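# Rotate a hand mirror on the upturned palm, fingers only

## Task

A hand mirror lies face up on the open, upward-facing hand. Rotate it in the hand so it ends face up with its handle pointing to the thumb side. Only the palm, fingers and thumb may touch it. It fails if the mirror contacts anything else (wrist, wrist camera or its post) or leaves the hand, or if the arm or wrist moves or the palm stops facing up at any moment. To finish, bring everything to rest with no hand motor overloaded or nearly so (a motor dead since the start is ignored), then declare completion. The hand is then flattened automatically; the mirror must not drop lower while that happens and must still sit as required.

## Robot and tools

Robot: one UR7e-type arm carrying a right-handed, LEAP-style hand with 16 motors (index, middle, ring, thumb; four each), plus a wrist camera on a post (the mast) on the palm side near the wrist. In this job the arm must not move at all: every row should carry zeros for the six pose numbers, and only the hand numbers change.

Frames. All poses, velocities and targets are in the arm's base frame, which sits almost level at the table origin (+z up, +y to the left looking along +x). The hand point is a frame in front of the palm where a thumb-index-middle pinch would meet: its +z runs along straight fingers toward the tips, +x across the palm away from the thumb, +y out of the palm face (the palm surface is at y = -0.062 m). Straight finger knuckles are at z = -0.017 m, tips 0.139 m further; bending moves tips toward +y. The mast occupies x +0.05 to +0.10, z -0.16 to -0.11, up to y = +0.06 m; keep the mirror off it. So the thumb side is -x of the hand point.

execute_actions(actions, cameras). actions is a list of actions; each action is a list of up to 15 rows, each row held for one 1/30 s step, and a short action repeats its final row to fill 15 steps (0.5 s). A row is 24 numbers in [-1, 1]: dx, dy, dz, rx, ry, rz, then the 16 hinge goals, then current_limit, then speed. The first six are an offset of the hand point from its Hand target at the start of that action (not from the previous row), on base-frame axes, with 1.0 = 0.6 m or 180 degrees and rx, ry, rz forming one rotation vector; here leave them all 0. An empty list just reports state. cameras picks images (cam_head_left, cam_head_right, cam_wrist; [] none, omitted or ["all"] all).

Hand numbers, in this fixed order: index_mcp, index_abd, index_pip, index_dip, middle_mcp, middle_abd, middle_pip, middle_dip, ring_mcp, ring_abd, ring_pip, ring_dip, thumb_cmc, thumb_axl, thumb_mcp, thumb_ipl. Each is an absolute goal angle scaled between the hinge's stops (degrees at +1, at -1; value that is straight): finger _mcp knuckle flexion toward palm as the number falls (-18, +128; +0.75); _abd sideways swing, lower = away from thumb (-60, +60; 0.00); _pip middle joint (-29, +108; +0.58); _dip end joint (-21, +117; +0.70). thumb_cmc swings the thumb from flat beside the palm toward the front as it falls (-20, +120; +0.71); thumb_axl rolls the thumb (-27, +140; +0.68); thumb_mcp (-69, +109; +0.23) and thumb_ipl (-77, +108; +0.17) flex it, toward +z when the roll is straight, or in the cmc swing direction when thumb_axl is near -0.40. current_limit scales each motor's current cap linearly from 0 (at -1) to 550 mA (at +1), minimum 11 mA; low caps also slow hinges and may fail to lift a finger. speed sets set-point rate to (speed+1)/2 of 5.9 rad/s. Starting values: current_limit +0.4, speed -0.6. Values persist; to keep the hand unchanged, resend the same 16 goals and last two numbers (0 is a real command).

move(target, speed, blend, stop_force, zero, blocking, cameras): straight-line arm path toward one row or up to 15 rows, offsets all from the same Hand target; speed 0.002 to 0.5 m/s; stop_force 3 to 40 N. Not needed here, since the arm must stay put. wait(seconds 0 to 10) lets time run while holding commands. stop brakes a running move. zoom_image(camera, region [x0,y0,x1,y1], up to 504x504 px of a 672x504 image) gives a closer look. zero_wrist_force re-zeros the wrist sensor. read_manual returns licence text. finished_scene(scene) ends the scene; call it to declare done.

Results: end-effector pose and velocities; Hand target; joint positions and torques; wrist force/torque; per motor hand_goal, hand_measured (same scale), hand_current_ma (positive pushes toward -1), and hand_state: moving, goal (resting within 0.02), blocked (resting away from goal, pressing), or overload (shut off). "within noise" means the arm is still. A motor whose current stays at 495 mA or more accumulates time; at 5 s it shuts down for 10 s, then resumes. A motor reading overload from the very first result is dead for good and limp. A HAND FAULT line cancels the rest of that reply's robot calls.

A finger only presses while its goal lies past the object's surface; deeper goals press harder up to the cap. Gear friction may keep a grip after lowering the goal depth. Fingertips have grippy rubber caps; other hand surfaces are slippery.

Avoid: any arm or wrist motion or palm tilt; the mirror touching the wrist, camera or mast; flicking it off the hand; long high-current pressing that overheats motors. Before finishing, ease goals so no motor is blocked near the current cap, and make sure the mirror rests on the palm, not propped on bent fingers, so it will not sink when the hand flattens. Something may briefly nudge the mirror at times.

Each tool is called as name(argument=value, ...) on one line, values as JSON.

## Session

Scene 1 was successful. On to scene 2.

execute_actions(actions=[], cameras=["all"])

Scene clock: 0.00 s.
end_effector_position=(+0.6152, +0.0643, +0.3950) hand_goal=(+0.754, +0.000, +0.576, +0.696, +0.754, +0.000, +0.576, +0.696, +0.754, +0.000, +0.576, +0.696, -0.104, +0.540, +0.162, +0.106) hand_measured=(+0.764, +0.000, +0.576, +0.696, +0.764, +0.000, +0.576, +0.696, +0.766, +0.000, +0.578, +0.696, -0.084, +0.542, +0.164, +0.108) hand_current_ma=(+0, +0, +2, +0, +33, +0, +2, +0, +44, +0, +3, +0, +69, +9, +7, +6) hand_state=(overload, goal, goal, goal, goal, goal, goal, goal, goal, goal, goal, goal, goal, goal, goal, goal) hand_current_limit=0.40 hand_speed=-0.60 end_effector_quat_wxyz=(+0.477, +0.480, +0.530, +0.511)
Joint positions: [-0.179 -1.172 2.215 -4.162 -1.308 -0.021]
Joint velocities: within noise
Joint torques (N m): no reading
Wrist force (N): no reading
Wrist torque (N m): no reading
Wrist force, peak (N): no reading
Hand target: +0.6152, +0.0643, +0.3950; +0.477, +0.480, +0.530, +0.511

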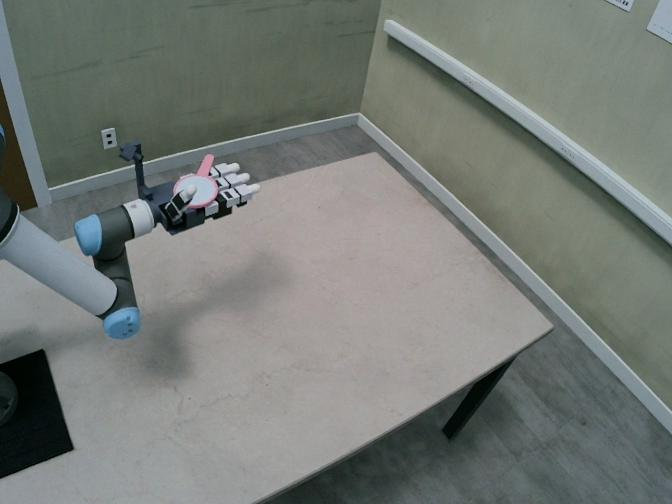

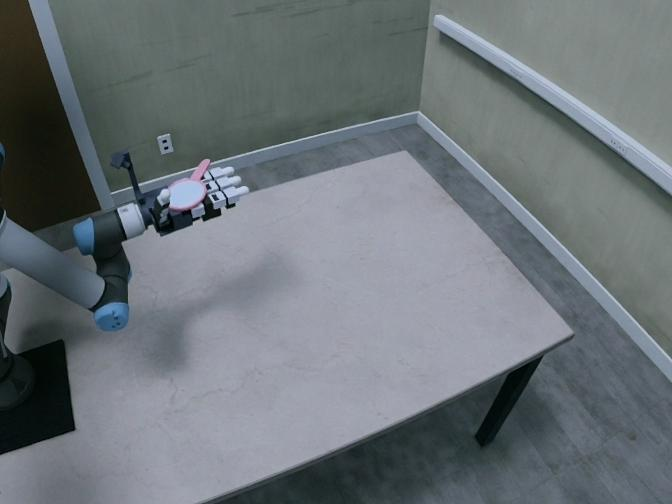

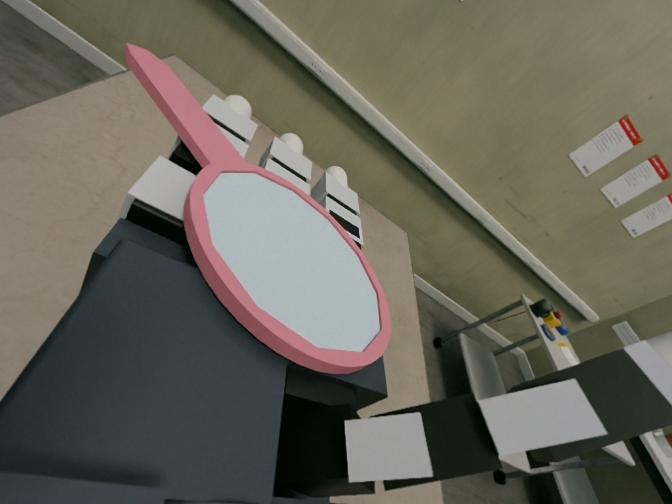

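zoom_image(camera="cam_wrist", region=[80, 20, 420, 390])

zoom_image(camera="cam_head_left", region=[110, 130, 280, 260])

zoom_image(camera="cam_head_right", region=[100, 130, 270, 260])

Scaled by 1.362 from the camera's 672x504 image, which has a finer 960x720 frame.

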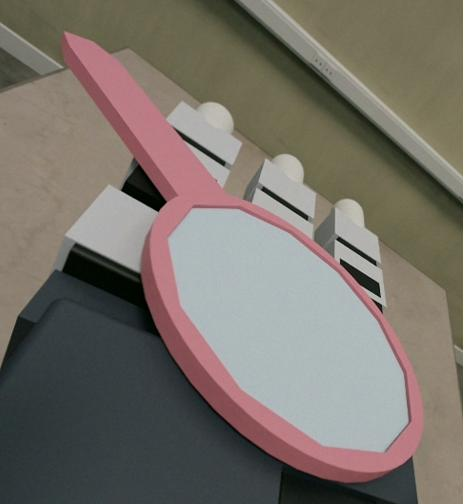

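Scaled by 2.965 from the camera's 672x504 image, which has a finer 960x720 frame.

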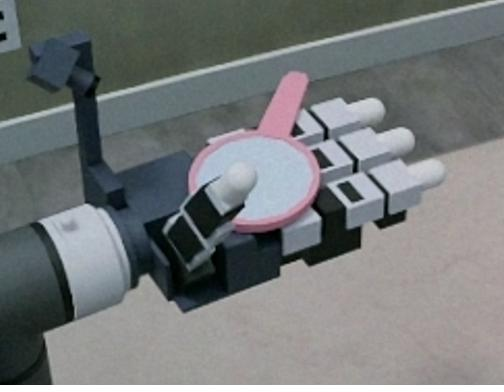

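Scaled by 2.965 from the camera's 672x504 image, which has a finer 960x720 frame.

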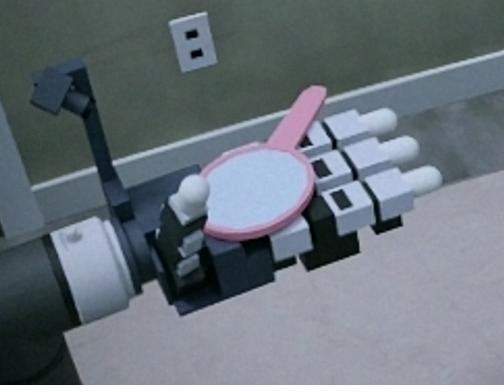

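execute_actions(actions=[[[0,0,0,0,0,0,0.754,0.0,0.576,0.696,0.754,0.0,0.576,0.696,0.754,0.0,0.576,0.696,0.2857,0.440,-0.457,-0.359,0.4,-0.65]],[[0,0,0,0,0,0,0.754,0.0,0.576,0.696,0.754,0.0,0.576,0.696,0.754,0.0,0.576,0.696,0.2857,0.440,-0.457,-0.359,0.4,-0.65]]], cameras=["all"])

Scene clock: 66.33 s.
end_effector_position=(+0.6152, +0.0643, +0.3950) hand_goal=(+0.754, +0.000, +0.576, +0.696, +0.754, +0.000, +0.576, +0.696, +0.754, +0.000, +0.576, +0.696, +0.286, +0.440, -0.456, -0.358) hand_measured=(+1.000, +0.000, +0.578, +0.696, +0.764, +0.000, +0.576, +0.696, +0.766, +0.000, +0.578, +0.696, +0.292, +0.444, -0.456, -0.358) hand_current_ma=(+0, +0, +4, +0, +33, +0, +2, +0, +44, +0, +3, +0, +20, +18, +0, +3) hand_state=(overload, goal, goal, goal, goal, goal, goal, goal, goal, goal, goal, goal, goal, goal, goal, goal) hand_current_limit=0.40 hand_speed=-0.65 end_effector_quat_wxyz=(+0.477, +0.480, +0.530, +0.511)
Joint positions: [-0.179 -1.172 2.215 -4.162 -1.308 -0.021]
Joint velocities: within noise
Joint torques (N m): [6.03 -21.19 -10.61 -4.59 -2.02 -1.61]
Wrist force (N): [0.0 0.6 0.1]
Wrist torque (N m): [0.09 0.01 0.00]
Wrist force, peak (N): [-0.5 0.7 0.0]
Hand target: +0.6152, +0.0643, +0.3950; +0.477, +0.480, +0.530, +0.511
Off the commanded pose: 0.000 m, 0 deg.

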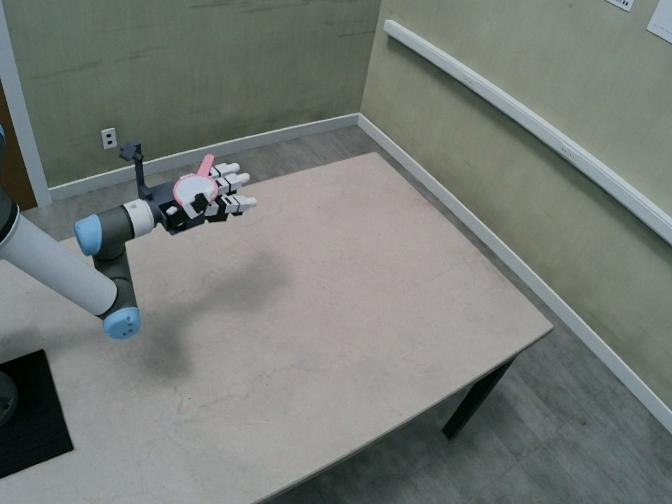

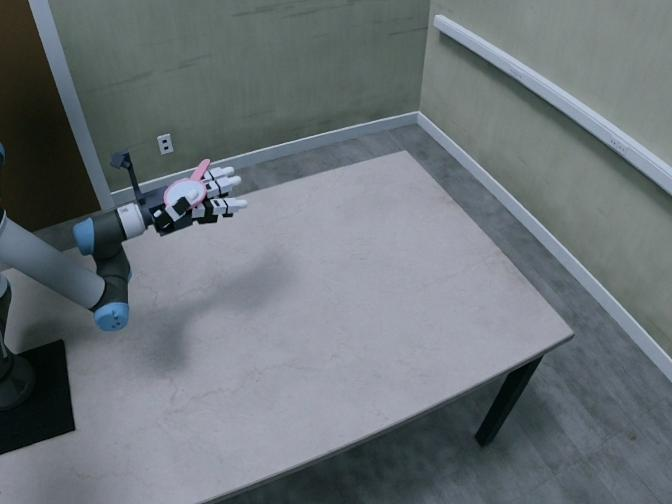

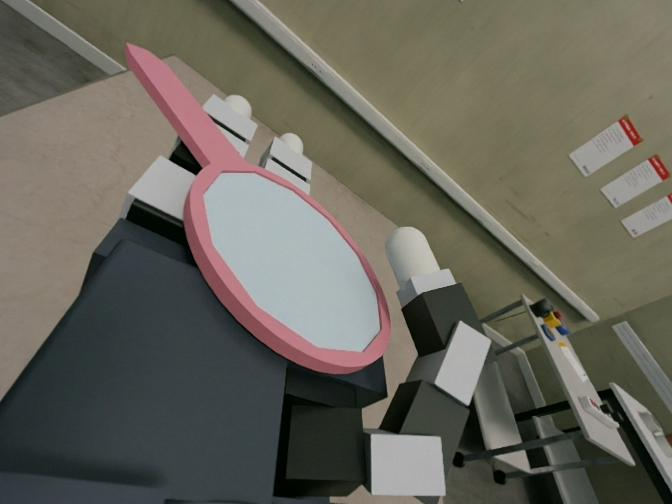

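execute_actions(actions=[[[0,0,0,0,0,0,0.754,0.0,0.576,0.696,0.754,0.0,0.576,0.696,0.754,0.0,0.576,0.696,0.2857,0.540,-0.430,-0.512,0.4,-0.8]]], cameras=["cam_wrist"])

Scene clock: 88.37 s.
end_effector_position=(+0.6152, +0.0643, +0.3950) hand_goal=(+0.754, +0.000, +0.576, +0.696, +0.754, +0.000, +0.576, +0.696, +0.754, +0.000, +0.576, +0.696, +0.286, +0.540, -0.430, -0.512) hand_measured=(+1.000, +0.000, +0.578, +0.696, +0.764, +0.000, +0.576, +0.696, +0.768, +0.000, +0.578, +0.696, +0.292, +0.542, -0.432, -0.508) hand_current_ma=(+0, +0, +4, +0, +33, +0, +2, +0, +47, +0, +4, +0, +20, +6, -4, +18) hand_state=(overload, goal, goal, goal, goal, goal, goal, goal, goal, goal, goal, goal, goal, goal, goal, goal) hand_current_limit=0.40 hand_speed=-0.80 end_effector_quat_wxyz=(+0.477, +0.480, +0.530, +0.511)
Joint positions: [-0.179 -1.172 2.215 -4.162 -1.308 -0.021]
Joint velocities: within noise
Joint torques (N m): [6.17 -20.68 -10.49 -4.47 -2 -1.56]
Wrist force (N): [-0.2 0.2 0.0]
Wrist torque (N m): [0.05 0.03 -0.02]
Wrist force, peak (N): [-0.4 0.5 -0.5]
Hand target: +0.6152, +0.0643, +0.3950; +0.477, +0.480, +0.530, +0.511
Off the commanded pose: 0.000 m, 0 deg.
Images, in order (width x height): cam_wrist 672x504.

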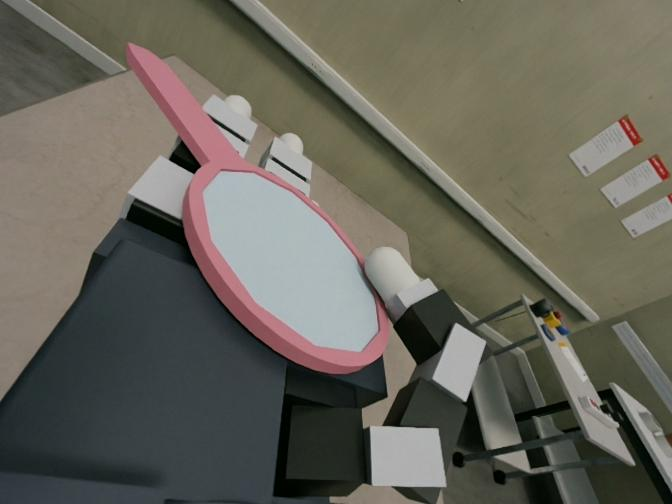

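execute_actions(actions=[[[0,0,0,0,0,0,0.754,0.0,0.576,0.696,0.754,0.0,0.576,0.696,0.754,0.0,0.576,0.696,0.2857,0.568,-0.437,-0.527,0.4,-0.9]]], cameras=["cam_wrist"])

zoom_image(camera="cam_wrist", region=[120, 30, 460, 400])

Scene clock: 93.17 s.
end_effector_position=(+0.6152, +0.0643, +0.3950) hand_goal=(+0.754, +0.000, +0.576, +0.696, +0.754, +0.000, +0.576, +0.696, +0.754, +0.000, +0.576, +0.696, +0.286, +0.568, -0.436, -0.526) hand_measured=(+1.000, +0.000, +0.578, +0.696, +0.768, +0.000, +0.576, +0.696, +0.768, +0.000, +0.578, +0.696, +0.292, +0.558, -0.432, -0.516) hand_current_ma=(+0, +0, +4, +0, +49, +0, +2, +0, +47, +0, +4, +0, +20, -39, +18, +44) hand_state=(overload, goal, goal, goal, goal, goal, goal, goal, goal, goal, goal, goal, goal, goal, goal, goal) hand_current_limit=0.40 hand_speed=-0.90 end_effector_quat_wxyz=(+0.477, +0.480, +0.530, +0.511)
Joint positions: [-0.179 -1.172 2.215 -4.162 -1.308 -0.021]
Joint velocities: within noise
Joint torques (N m): [6.57 -20.79 -11.29 -4.38 -2.02 -1.46]
Wrist force (N): [-0.2 0.2 0.2]
Wrist torque (N m): [0.04 0.02 -0.02]
Wrist force, peak (N): [-0.3 0.7 -0.1]
Hand target: +0.6152, +0.0643, +0.3950; +0.477, +0.480, +0.530, +0.511
Off the commanded pose: 0.000 m, 0 deg.
Images, in order (width x height): cam_wrist 672x504.

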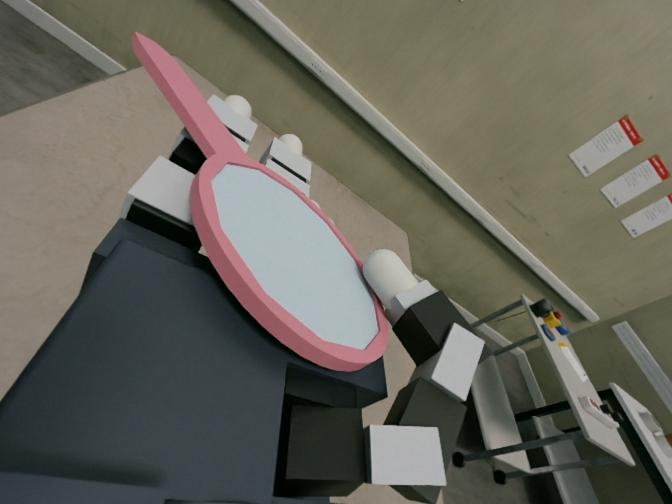

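Scaled by 1.362 from the camera's 672x504 image, which has a finer 960x720 frame.

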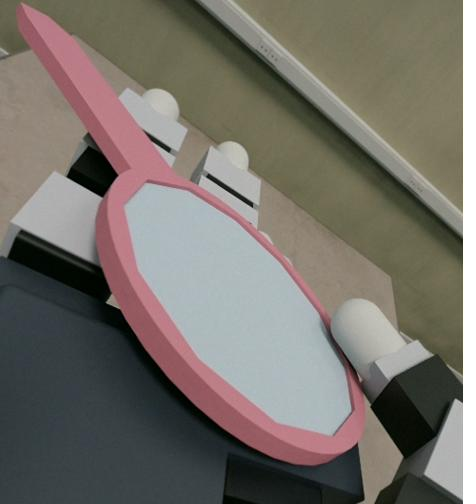

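execute_actions(actions=[[[0,0,0,0,0,0,0.754,0.0,0.576,0.696,0.754,0.0,0.576,0.696,0.754,0.0,0.576,0.696,0.2857,0.566,-0.400,-0.603,0.4,-0.9]],[[0,0,0,0,0,0,0.754,0.0,0.576,0.696,0.754,0.0,0.576,0.696,0.754,0.0,0.576,0.696,0.2857,0.5635,-0.3584,-0.6778,0.4,-0.9]]], cameras=["cam_wrist"])

zoom_image(camera="cam_wrist", region=[120, 30, 460, 400])

Scene clock: 102.67 s.
end_effector_position=(+0.6152, +0.0643, +0.3950) hand_goal=(+0.754, +0.000, +0.576, +0.696, +0.754, +0.000, +0.576, +0.696, +0.754, +0.000, +0.576, +0.696, +0.286, +0.564, -0.358, -0.678) hand_measured=(+1.000, +0.000, +0.578, +0.696, +0.768, +0.000, +0.576, +0.696, +0.768, +0.000, +0.578, +0.696, +0.290, +0.554, -0.348, -0.652) hand_current_ma=(+0, +0, +4, +0, +49, +0, +2, +0, +47, +0, +4, +0, +9, -39, +47, +133) hand_state=(overload, goal, goal, goal, goal, goal, goal, goal, goal, goal, goal, goal, goal, goal, goal, blocked) hand_current_limit=0.40 hand_speed=-0.90 end_effector_quat_wxyz=(+0.477, +0.480, +0.530, +0.511)
Joint positions: [-0.179 -1.172 2.215 -4.162 -1.308 -0.021]
Joint velocities: within noise
Joint torques (N m): [6.32 -20.92 -11.51 -4.27 -1.93 -1.43]
Wrist force (N): [-0.2 0.4 -0.1]
Wrist torque (N m): [0.09 0.03 -0.02]
Wrist force, peak (N): [0.1 0.6 -0.4]
Hand target: +0.6152, +0.0643, +0.3950; +0.477, +0.480, +0.530, +0.511
Off the commanded pose: 0.000 m, 0 deg.
Images, in order (width x height): cam_wrist 672x504.

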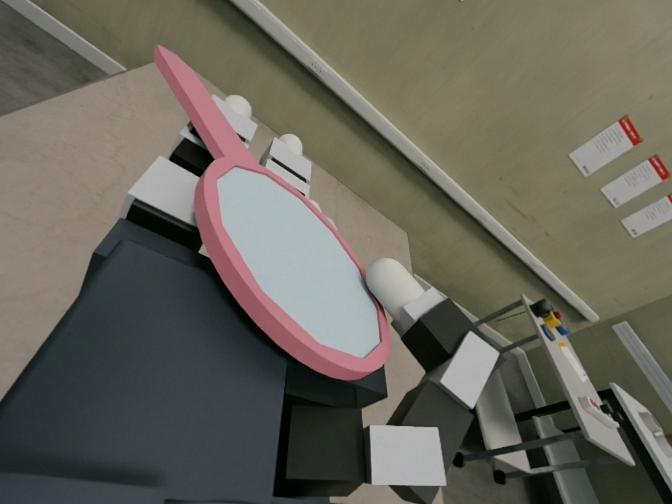

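Scaled by 1.362 from the camera's 672x504 image, which has a finer 960x720 frame.

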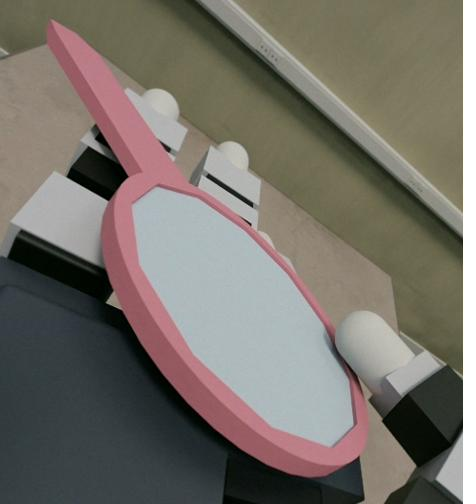

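execute_actions(actions=[[[0,0,0,0,0,0,0.754,0.0,0.576,0.696,0.754,0.0,0.576,0.696,0.754,0.0,0.576,0.696,0.2857,0.558,-0.3236,-0.7427,0.4,-0.9]],[[0,0,0,0,0,0,0.754,0.0,0.576,0.696,0.754,0.0,0.576,0.696,0.754,0.0,0.576,0.696,0.2857,0.5521,-0.2887,-0.8076,0.4,-0.9]]], cameras=["cam_wrist"])

zoom_image(camera="cam_wrist", region=[120, 30, 460, 400])

Scene clock: 110.10 s.
end_effector_position=(+0.6152, +0.0643, +0.3950) hand_goal=(+0.754, +0.000, +0.576, +0.696, +0.754, +0.000, +0.576, +0.696, +0.754, +0.000, +0.576, +0.696, +0.286, +0.552, -0.288, -0.808) hand_measured=(+1.000, +0.000, +0.578, +0.696, +0.768, +0.000, +0.576, +0.696, +0.768, +0.000, +0.578, +0.696, +0.286, +0.538, -0.274, -0.774) hand_current_ma=(+0, +0, +4, +0, +49, +0, +2, +0, +47, +0, +4, +0, +2, -55, +58, +179) hand_state=(overload, goal, goal, goal, goal, goal, goal, goal, goal, goal, goal, goal, goal, goal, goal, blocked) hand_current_limit=0.40 hand_speed=-0.90 end_effector_quat_wxyz=(+0.477, +0.480, +0.530, +0.511)
Joint positions: [-0.179 -1.172 2.215 -4.162 -1.308 -0.021]
Joint velocities: within noise
Joint torques (N m): [6.59 -20.68 -11.13 -4.26 -1.85 -1.31]
Wrist force (N): [-0.4 -0.2 0.0]
Wrist torque (N m): [0.00 0.05 -0.04]
Wrist force, peak (N): [-0.1 0.2 0.7]
Hand target: +0.6152, +0.0643, +0.3950; +0.477, +0.480, +0.530, +0.511
Off the commanded pose: 0.000 m, 0 deg.
Images, in order (width x height): cam_wrist 672x504.

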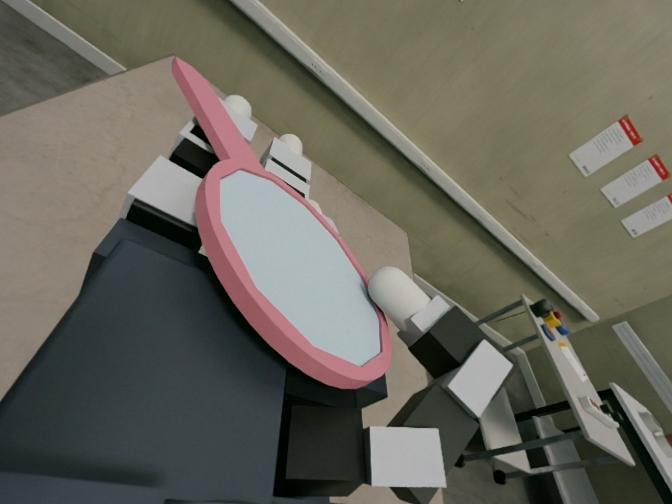

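Scaled by 1.362 from the camera's 672x504 image, which has a finer 960x720 frame.

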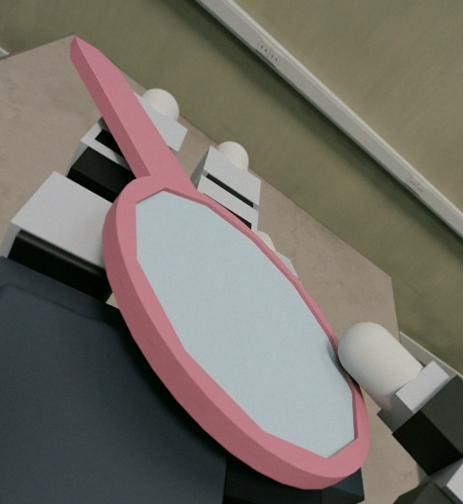

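execute_actions(actions=[[[0,0,0,0,0,0,0.754,0.0,0.576,0.696,0.754,0.0,0.576,0.696,0.754,0.0,0.576,0.696,0.2857,0.548,-0.2612,-0.8578,0.4,-0.9]],[[0,0,0,0,0,0,0.754,0.0,0.576,0.696,0.754,0.0,0.576,0.696,0.754,0.0,0.576,0.696,0.2857,0.543,-0.2337,-0.9081,0.4,-0.9]],[[0,0,0,0,0,0,0.754,0.0,0.576,0.696,0.754,0.0,0.576,0.696,0.754,0.0,0.576,0.696,0.2857,0.532,-0.1876,-0.9946,0.4,-0.88]]], cameras=["cam_wrist"])

zoom_image(camera="cam_wrist", region=[120, 30, 460, 400])

Scene clock: 117.63 s.
end_effector_position=(+0.6152, +0.0643, +0.3950) hand_goal=(+0.754, +0.000, +0.576, +0.696, +0.754, +0.000, +0.576, +0.696, +0.754, +0.000, +0.576, +0.696, +0.286, +0.532, -0.188, -0.994) hand_measured=(+1.000, +0.000, +0.578, +0.696, +0.768, +0.000, +0.576, +0.696, +0.768, +0.000, +0.578, +0.696, +0.280, +0.512, -0.170, -0.938) hand_current_ma=(+0, +0, +4, +0, +49, +0, +2, +0, +49, +0, +6, +0, -18, -91, +88, +310) hand_state=(overload, goal, goal, goal, goal, goal, goal, goal, goal, goal, goal, goal, goal, blocked, goal, blocked) hand_current_limit=0.40 hand_speed=-0.88 end_effector_quat_wxyz=(+0.477, +0.480, +0.530, +0.511)
Joint positions: [-0.179 -1.172 2.215 -4.162 -1.308 -0.021]
Joint velocities: within noise
Joint torques (N m): [5.63 -21.69 -11.14 -4.3 -2 -1.3]
Wrist force (N): [-0.2 -0.1 0.0]
Wrist torque (N m): [-0.02 0.04 -0.02]
Wrist force, peak (N): [-0.6 0.4 0.0]
Hand target: +0.6152, +0.0643, +0.3950; +0.477, +0.480, +0.530, +0.511
Off the commanded pose: 0.000 m, 0 deg.
Images, in order (width x height): cam_wrist 672x504.

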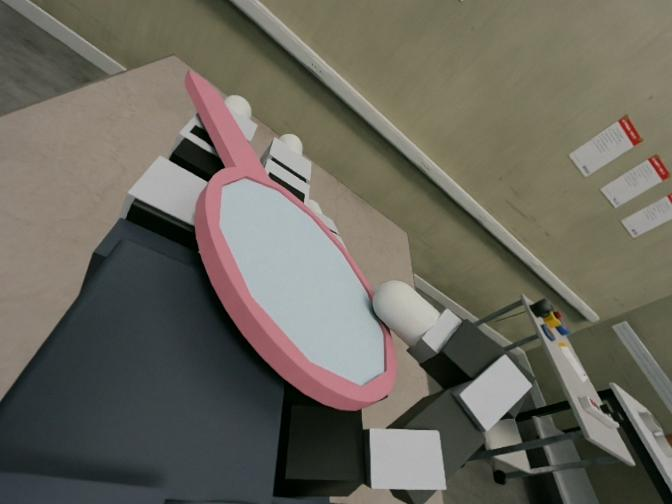

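Scaled by 1.362 from the camera's 672x504 image, which has a finer 960x720 frame.

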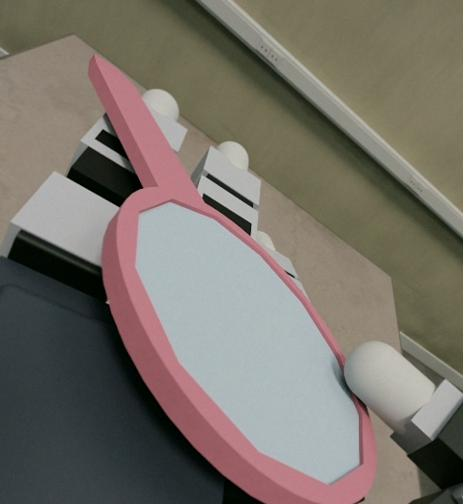

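execute_actions(actions=[[[0,0,0,0,0,0,0.754,0.0,0.576,0.696,0.754,0.0,0.576,0.696,0.754,0.0,0.576,0.696,0.2857,0.390,-0.200,-0.920,0.4,-0.85]]], cameras=["all"])

zoom_image(camera="cam_wrist", region=[120, 40, 460, 410])

zoom_image(camera="cam_head_left", region=[110, 130, 280, 260])

zoom_image(camera="cam_head_right", region=[100, 130, 270, 260])

Scene clock: 125.87 s.
end_effector_position=(+0.6152, +0.0643, +0.3950) hand_goal=(+0.754, +0.000, +0.576, +0.696, +0.754, +0.000, +0.576, +0.696, +0.754, +0.000, +0.576, +0.696, +0.286, +0.390, -0.200, -0.920) hand_measured=(+1.000, +0.000, +0.578, +0.696, +0.768, +0.000, +0.576, +0.696, +0.770, +0.000, +0.580, +0.696, +0.290, +0.398, -0.198, -0.924) hand_current_ma=(+0, +0, +4, +0, +49, +0, +2, +0, +55, +0, +9, +0, +11, +31, +3, -13) hand_state=(overload, goal, goal, goal, goal, goal, goal, goal, goal, goal, goal, goal, goal, goal, goal, goal) hand_current_limit=0.40 hand_speed=-0.85 end_effector_quat_wxyz=(+0.477, +0.480, +0.530, +0.511)
Joint positions: [-0.179 -1.172 2.215 -4.162 -1.308 -0.021]
Joint velocities: within noise
Joint torques (N m): [6.39 -20.51 -11.33 -4.28 -1.85 -1.13]
Wrist force (N): [-0.1 0.0 -0.2]
Wrist torque (N m): [0.02 0.03 -0.01]
Wrist force, peak (N): [-0.6 0.2 0.4]
Hand target: +0.6152, +0.0643, +0.3950; +0.477, +0.480, +0.530, +0.511
Off the commanded pose: 0.000 m, 0 deg.

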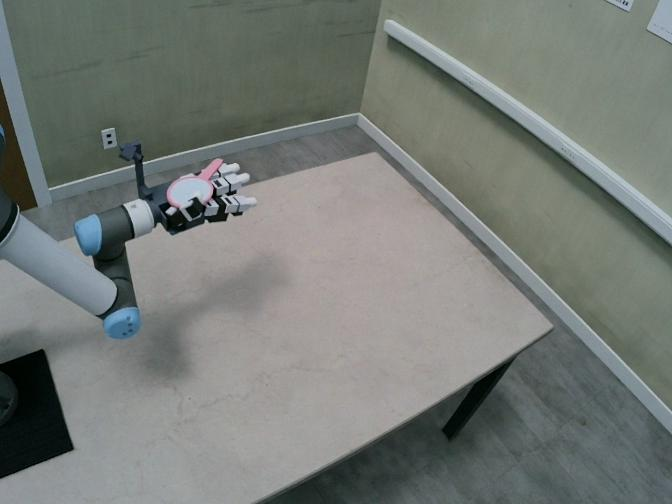

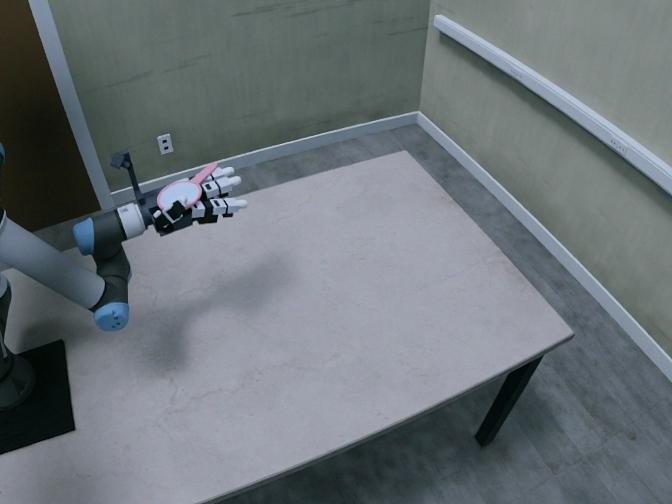

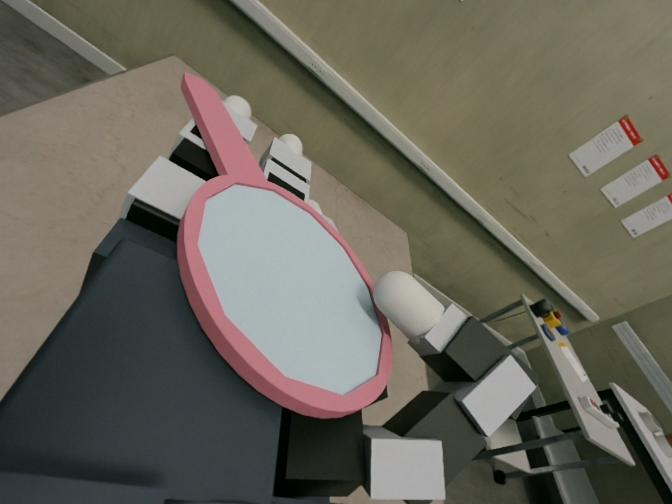

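Scaled by 1.362 from the camera's 672x504 image, which has a finer 960x720 frame.

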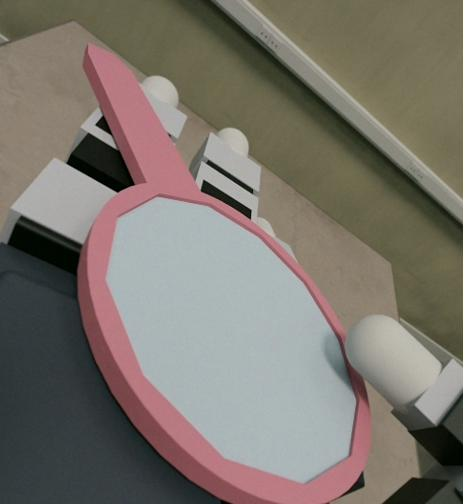

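Scaled by 2.965 from the camera's 672x504 image, which has a finer 960x720 frame.

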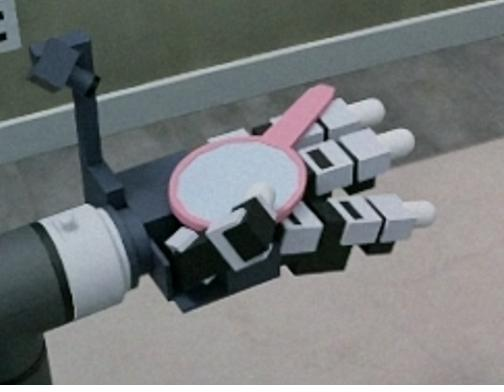

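Scaled by 2.965 from the camera's 672x504 image, which has a finer 960x720 frame.

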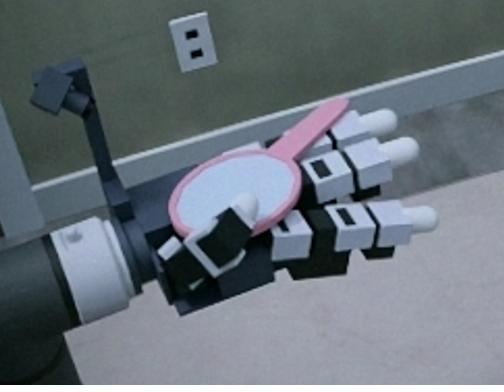

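execute_actions(actions=[[[0,0,0,0,0,0,0.754,0.0,0.576,0.696,0.754,0.0,0.576,0.696,0.754,0.0,0.576,0.696,0.2857,-0.210,-0.527,-0.855,0.4,-0.5]],[[0,0,0,0,0,0,0.754,0.0,0.576,0.696,0.754,0.0,0.576,0.696,0.754,0.0,0.576,0.696,0.2857,-0.157,-0.599,-0.957,0.4,-0.75]]], cameras=["cam_wrist"])

zoom_image(camera="cam_wrist", region=[120, 50, 480, 470])

Scene clock: 249.90 s.
end_effector_position=(+0.6152, +0.0643, +0.3950) hand_goal=(+0.754, +0.000, +0.576, +0.696, +0.754, +0.000, +0.576, +0.696, +0.754, +0.000, +0.576, +0.696, +0.286, -0.156, -0.598, -0.956) hand_measured=(+1.000, +0.000, +0.578, +0.696, +0.768, +0.000, +0.576, +0.696, +0.770, +0.000, +0.580, +0.696, +0.290, -0.152, -0.598, -0.956) hand_current_ma=(+0, +0, +4, +0, +49, +0, +2, +0, +55, +0, +9, +0, +13, +17, -1, +2) hand_state=(overload, goal, goal, goal, goal, goal, goal, goal, goal, goal, goal, goal, goal, goal, goal, goal) hand_current_limit=0.40 hand_speed=-0.75 end_effector_quat_wxyz=(+0.477, +0.480, +0.530, +0.511)
Joint positions: [-0.179 -1.172 2.215 -4.162 -1.308 -0.021]
Joint velocities: within noise
Joint torques (N m): [5.59 -21.31 -11.71 -3.51 -1.59 -1.08]
Wrist force (N): [-0.1 0.2 -0.1]
Wrist torque (N m): [0.03 0.01 -0.03]
Wrist force, peak (N): [-0.6 0.8 -0.1]
Hand target: +0.6152, +0.0643, +0.3950; +0.477, +0.480, +0.530, +0.511
Off the commanded pose: 0.000 m, 0 deg.
Images, in order (width x height): cam_wrist 672x504.

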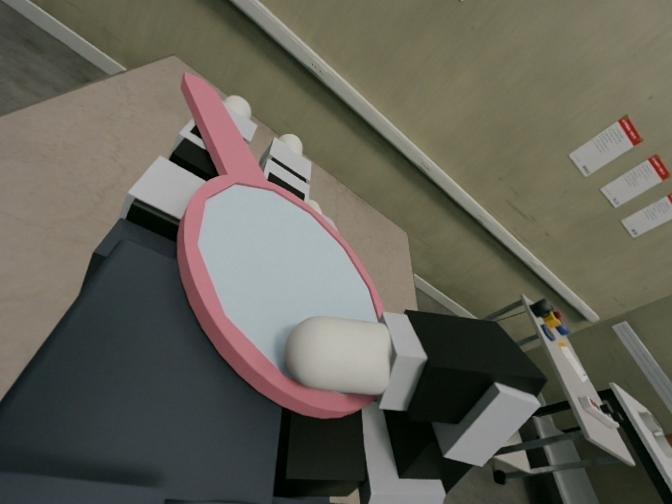

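Scaled by 1.200 from the camera's 672x504 image, which has a finer 960x720 frame.

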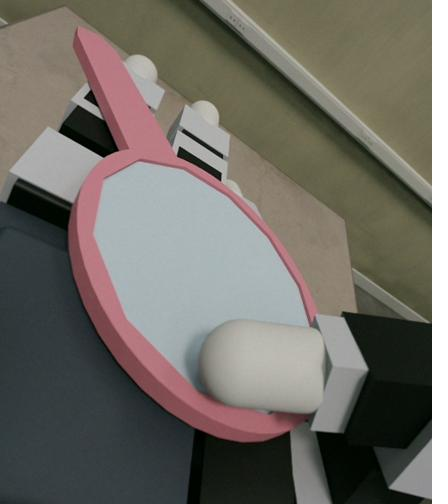

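execute_actions(actions=[[[0,0,0,0,0,0,0.754,0.0,0.576,0.696,0.754,0.0,0.576,0.696,0.754,0.0,0.576,0.696,0.2857,-0.116,-0.658,-0.989,0.4,-0.9]]], cameras=["cam_wrist"])

zoom_image(camera="cam_wrist", region=[120, 50, 480, 470])

Scene clock: 257.13 s.
end_effector_position=(+0.6152, +0.0643, +0.3950) hand_goal=(+0.754, +0.000, +0.576, +0.696, +0.754, +0.000, +0.576, +0.696, +0.754, +0.000, +0.576, +0.696, +0.286, -0.116, -0.658, -0.988) hand_measured=(+1.000, +0.000, +0.578, +0.696, +0.768, +0.000, +0.576, +0.696, +0.770, +0.000, +0.580, +0.696, +0.294, -0.122, -0.632, -0.980) hand_current_ma=(+0, +0, +4, +0, +49, +0, +2, +0, +55, +0, +9, +0, +27, -23, +131, +34) hand_state=(overload, goal, goal, goal, goal, goal, goal, goal, goal, goal, goal, goal, goal, goal, blocked, goal) hand_current_limit=0.40 hand_speed=-0.90 end_effector_quat_wxyz=(+0.477, +0.480, +0.530, +0.511)
Joint positions: [-0.179 -1.172 2.215 -4.162 -1.308 -0.021]
Joint velocities: within noise
Joint torques (N m): [4.17 -21.54 -11.09 -3.27 -1.43 -1.02]
Wrist force (N): [0.1 0.2 -0.2]
Wrist torque (N m): [0.03 -0.01 -0.02]
Wrist force, peak (N): [-0.5 0.5 0.1]
Hand target: +0.6152, +0.0643, +0.3950; +0.477, +0.480, +0.530, +0.511
Off the commanded pose: 0.000 m, 0 deg.
Images, in order (width x height): cam_wrist 672x504.

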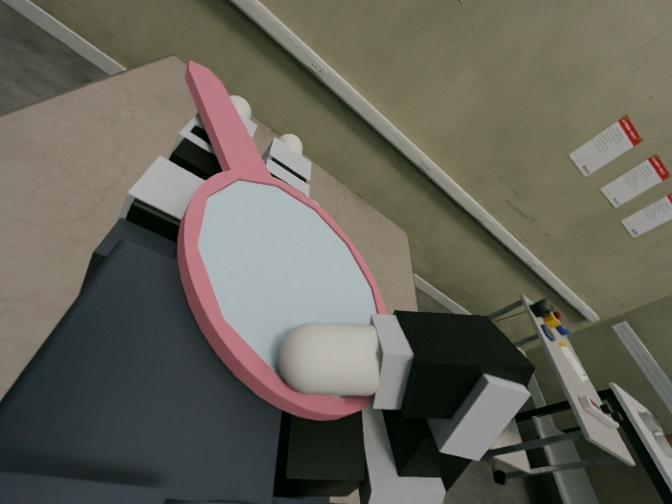

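Scaled by 1.200 from the camera's 672x504 image, which has a finer 960x720 frame.

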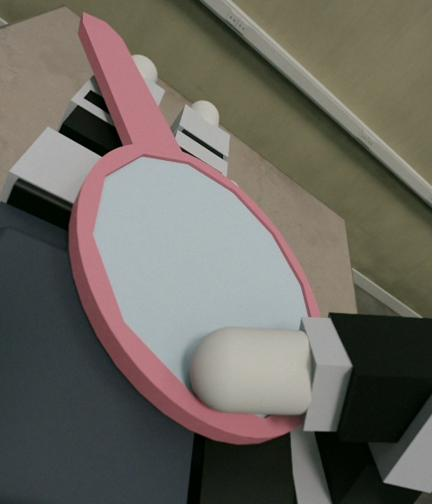

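execute_actions(actions=[[[0,0,0,0,0,0,0.754,0.0,0.576,0.696,0.754,0.0,0.576,0.696,0.754,0.0,0.576,0.696,0.2429,-0.150,-0.7315,-0.866,0.4,-0.84]],[[0,0,0,0,0,0,0.754,0.0,0.576,0.696,0.754,0.0,0.576,0.696,0.754,0.0,0.576,0.696,0.1857,-0.180,-0.793,-0.737,0.4,-0.84]]], cameras=["cam_wrist"])

zoom_image(camera="cam_wrist", region=[120, 50, 480, 470])

Scene clock: 264.70 s.
end_effector_position=(+0.6152, +0.0643, +0.3950) hand_goal=(+0.754, +0.000, +0.576, +0.696, +0.754, +0.000, +0.576, +0.696, +0.754, +0.000, +0.576, +0.696, +0.186, -0.180, -0.792, -0.736) hand_measured=(+1.000, +0.000, +0.578, +0.696, +0.768, +0.000, +0.576, +0.696, +0.770, +0.000, +0.580, +0.696, +0.212, -0.180, -0.776, -0.736) hand_current_ma=(+0, +0, +4, +0, +49, +0, +2, +0, +55, +0, +9, +0, +95, +3, +73, +2) hand_state=(overload, goal, goal, goal, goal, goal, goal, goal, goal, goal, goal, goal, blocked, goal, goal, goal) hand_current_limit=0.40 hand_speed=-0.84 end_effector_quat_wxyz=(+0.477, +0.480, +0.530, +0.511)
Joint positions: [-0.179 -1.172 2.215 -4.162 -1.308 -0.021]
Joint velocities: within noise
Joint torques (N m): [4.9 -21.64 -11 -3.34 -1.58 -1.07]
Wrist force (N): [0.0 0.2 0.0]
Wrist torque (N m): [0.00 0.01 -0.04]
Wrist force, peak (N): [-0.6 0.3 -0.2]
Hand target: +0.6152, +0.0643, +0.3950; +0.477, +0.480, +0.530, +0.511
Off the commanded pose: 0.000 m, 0 deg.
Images, in order (width x height): cam_wrist 672x504.

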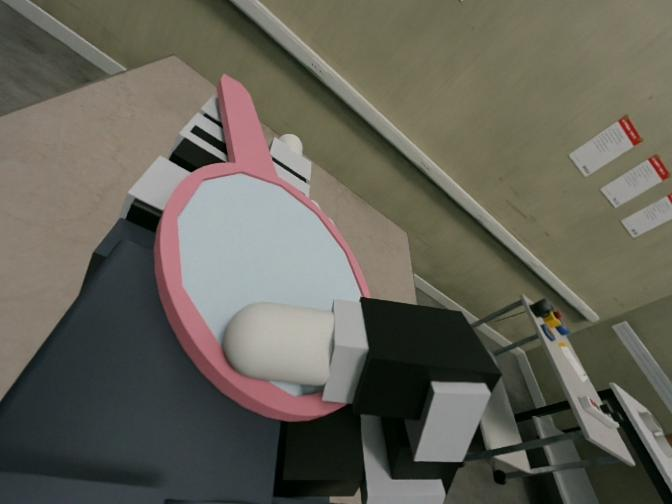

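Scaled by 1.200 from the camera's 672x504 image, which has a finer 960x720 frame.

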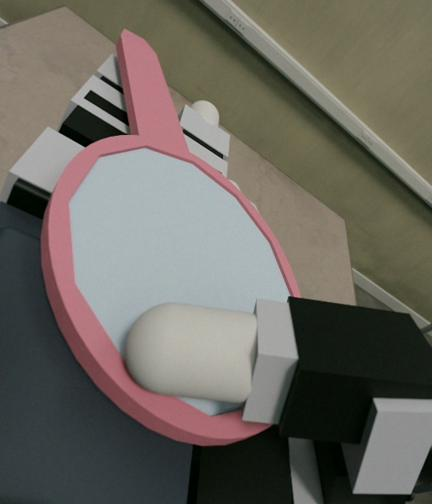

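execute_actions(actions=[[[0,0,0,0,0,0,0.754,0.0,0.576,0.696,0.754,0.0,0.576,0.696,0.754,0.0,0.576,0.696,0.1286,-0.207,-0.856,-0.590,0.4,-0.82]],[[0,0,0,0,0,0,0.754,0.0,0.576,0.696,0.754,0.0,0.576,0.696,0.754,0.0,0.576,0.696,0.0714,-0.230,-0.930,-0.411,0.4,-0.8]]], cameras=["cam_wrist"])

zoom_image(camera="cam_wrist", region=[120, 50, 480, 470])

Scene clock: 269.87 s.
end_effector_position=(+0.6152, +0.0643, +0.3950) hand_goal=(+0.754, +0.000, +0.576, +0.696, +0.754, +0.000, +0.576, +0.696, +0.754, +0.000, +0.576, +0.696, +0.072, -0.230, -0.930, -0.410) hand_measured=(+1.000, +0.000, +0.578, +0.696, +0.768, +0.000, +0.576, +0.696, +0.770, +0.000, +0.580, +0.696, +0.094, -0.228, -0.918, -0.410) hand_current_ma=(+0, +0, +4, +0, +49, +0, +2, +0, +55, +0, +9, +0, +81, +7, +55, +2) hand_state=(overload, goal, goal, goal, goal, goal, goal, goal, goal, goal, goal, goal, blocked, goal, goal, goal) hand_current_limit=0.40 hand_speed=-0.80 end_effector_quat_wxyz=(+0.477, +0.480, +0.530, +0.511)
Joint positions: [-0.179 -1.172 2.215 -4.162 -1.308 -0.021]
Joint velocities: within noise
Joint torques (N m): [5.12 -21.97 -10.75 -3.33 -1.55 -1.21]
Wrist force (N): [0.1 0.5 -0.1]
Wrist torque (N m): [0.07 -0.01 -0.04]
Wrist force, peak (N): [-0.6 0.5 0.1]
Hand target: +0.6152, +0.0643, +0.3950; +0.477, +0.480, +0.530, +0.511
Off the commanded pose: 0.000 m, 0 deg.
Images, in order (width x height): cam_wrist 672x504.

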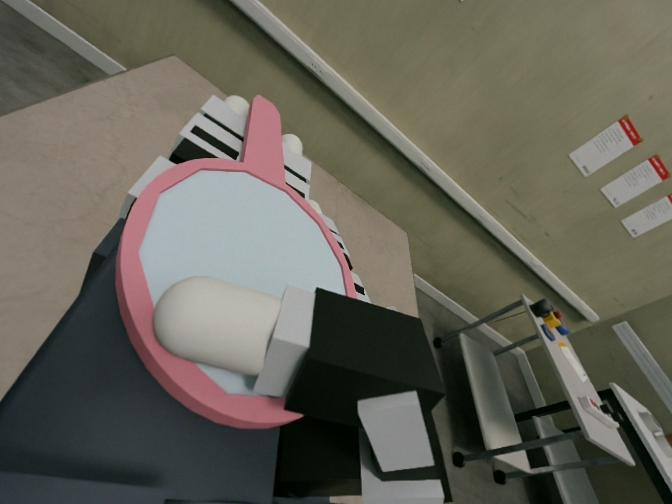

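Scaled by 1.200 from the camera's 672x504 image, which has a finer 960x720 frame.

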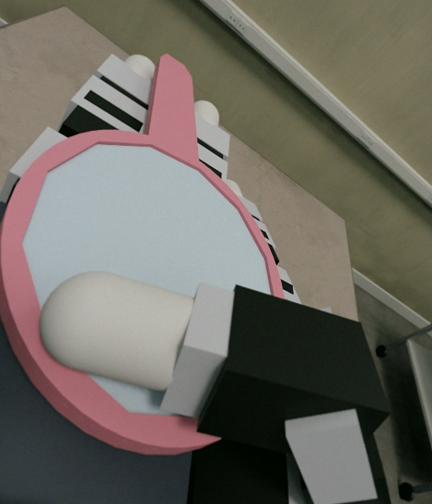

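execute_actions(actions=[[[0,0,0,0,0,0,0.754,0.0,0.576,0.696,0.754,0.0,0.576,0.696,0.754,0.0,0.576,0.696,0.0900,-0.240,-0.780,-0.380,0.4,-0.8]]], cameras=["all"])

zoom_image(camera="cam_wrist", region=[90, 60, 450, 480])

zoom_image(camera="cam_head_left", region=[110, 130, 280, 260])

zoom_image(camera="cam_head_right", region=[100, 130, 270, 260])

Scene clock: 276.90 s.
end_effector_position=(+0.6152, +0.0643, +0.3950) hand_goal=(+0.754, +0.000, +0.576, +0.696, +0.754, +0.000, +0.576, +0.696, +0.754, +0.000, +0.576, +0.696, +0.090, -0.240, -0.780, -0.380) hand_measured=(+1.000, +0.000, +0.578, +0.696, +0.768, +0.000, +0.576, +0.696, +0.770, +0.000, +0.580, +0.696, +0.090, -0.236, -0.792, -0.384) hand_current_ma=(+0, +0, +4, +0, +49, +0, +2, +0, +55, +0, +9, +0, +2, +14, -52, -19) hand_state=(overload, goal, goal, goal, goal, goal, goal, goal, goal, goal, goal, goal, goal, goal, goal, goal) hand_current_limit=0.40 hand_speed=-0.80 end_effector_quat_wxyz=(+0.477, +0.480, +0.530, +0.511)
Joint positions: [-0.179 -1.172 2.215 -4.162 -1.308 -0.021]
Joint velocities: within noise
Joint torques (N m): [4.67 -21.75 -11.86 -3.23 -1.43 -1.33]
Wrist force (N): [0.2 0.2 0.0]
Wrist torque (N m): [0.01 -0.03 -0.03]
Wrist force, peak (N): [-0.4 -0.2 0.6]
Hand target: +0.6152, +0.0643, +0.3950; +0.477, +0.480, +0.530, +0.511
Off the commanded pose: 0.000 m, 0 deg.

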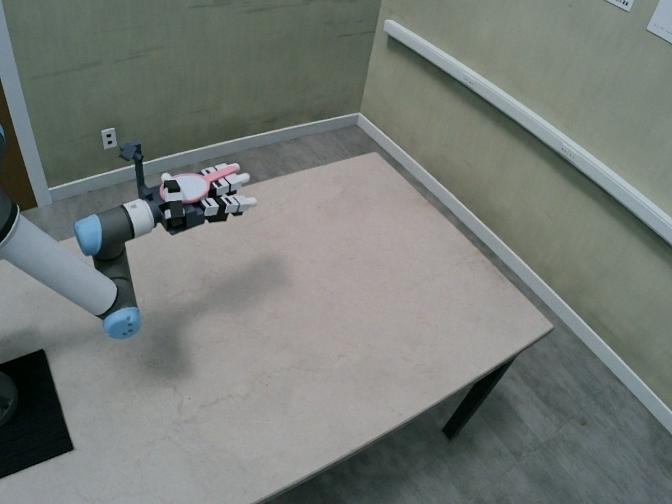

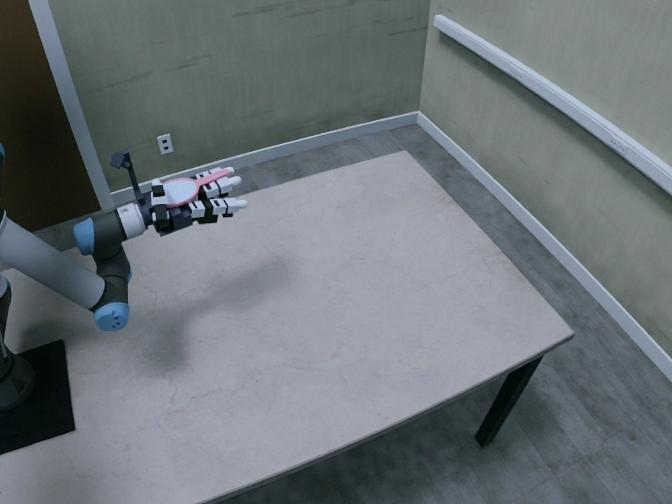

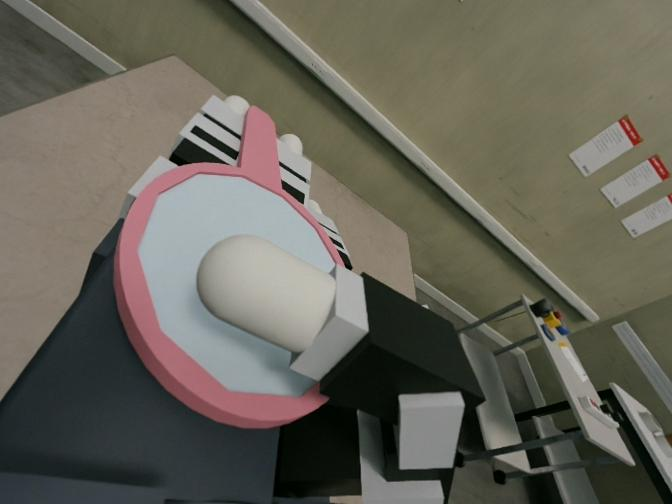

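Scaled by 1.200 from the camera's 672x504 image, which has a finer 960x720 frame.

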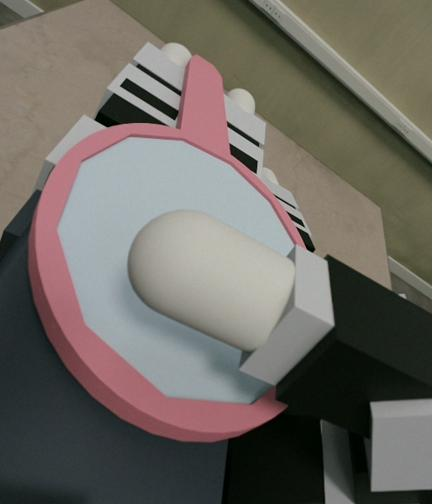

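Scaled by 2.965 from the camera's 672x504 image, which has a finer 960x720 frame.

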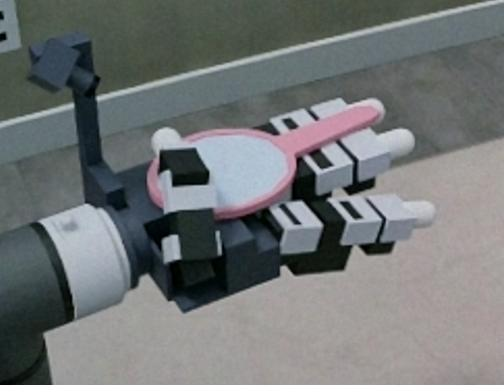

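Scaled by 2.965 from the camera's 672x504 image, which has a finer 960x720 frame.

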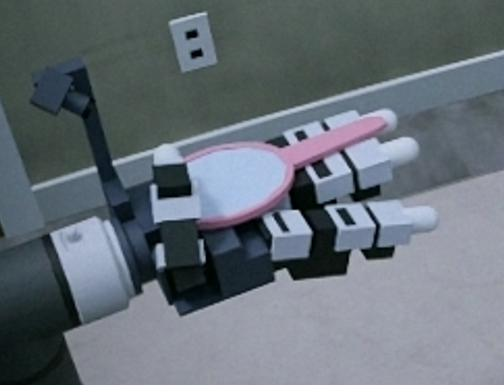

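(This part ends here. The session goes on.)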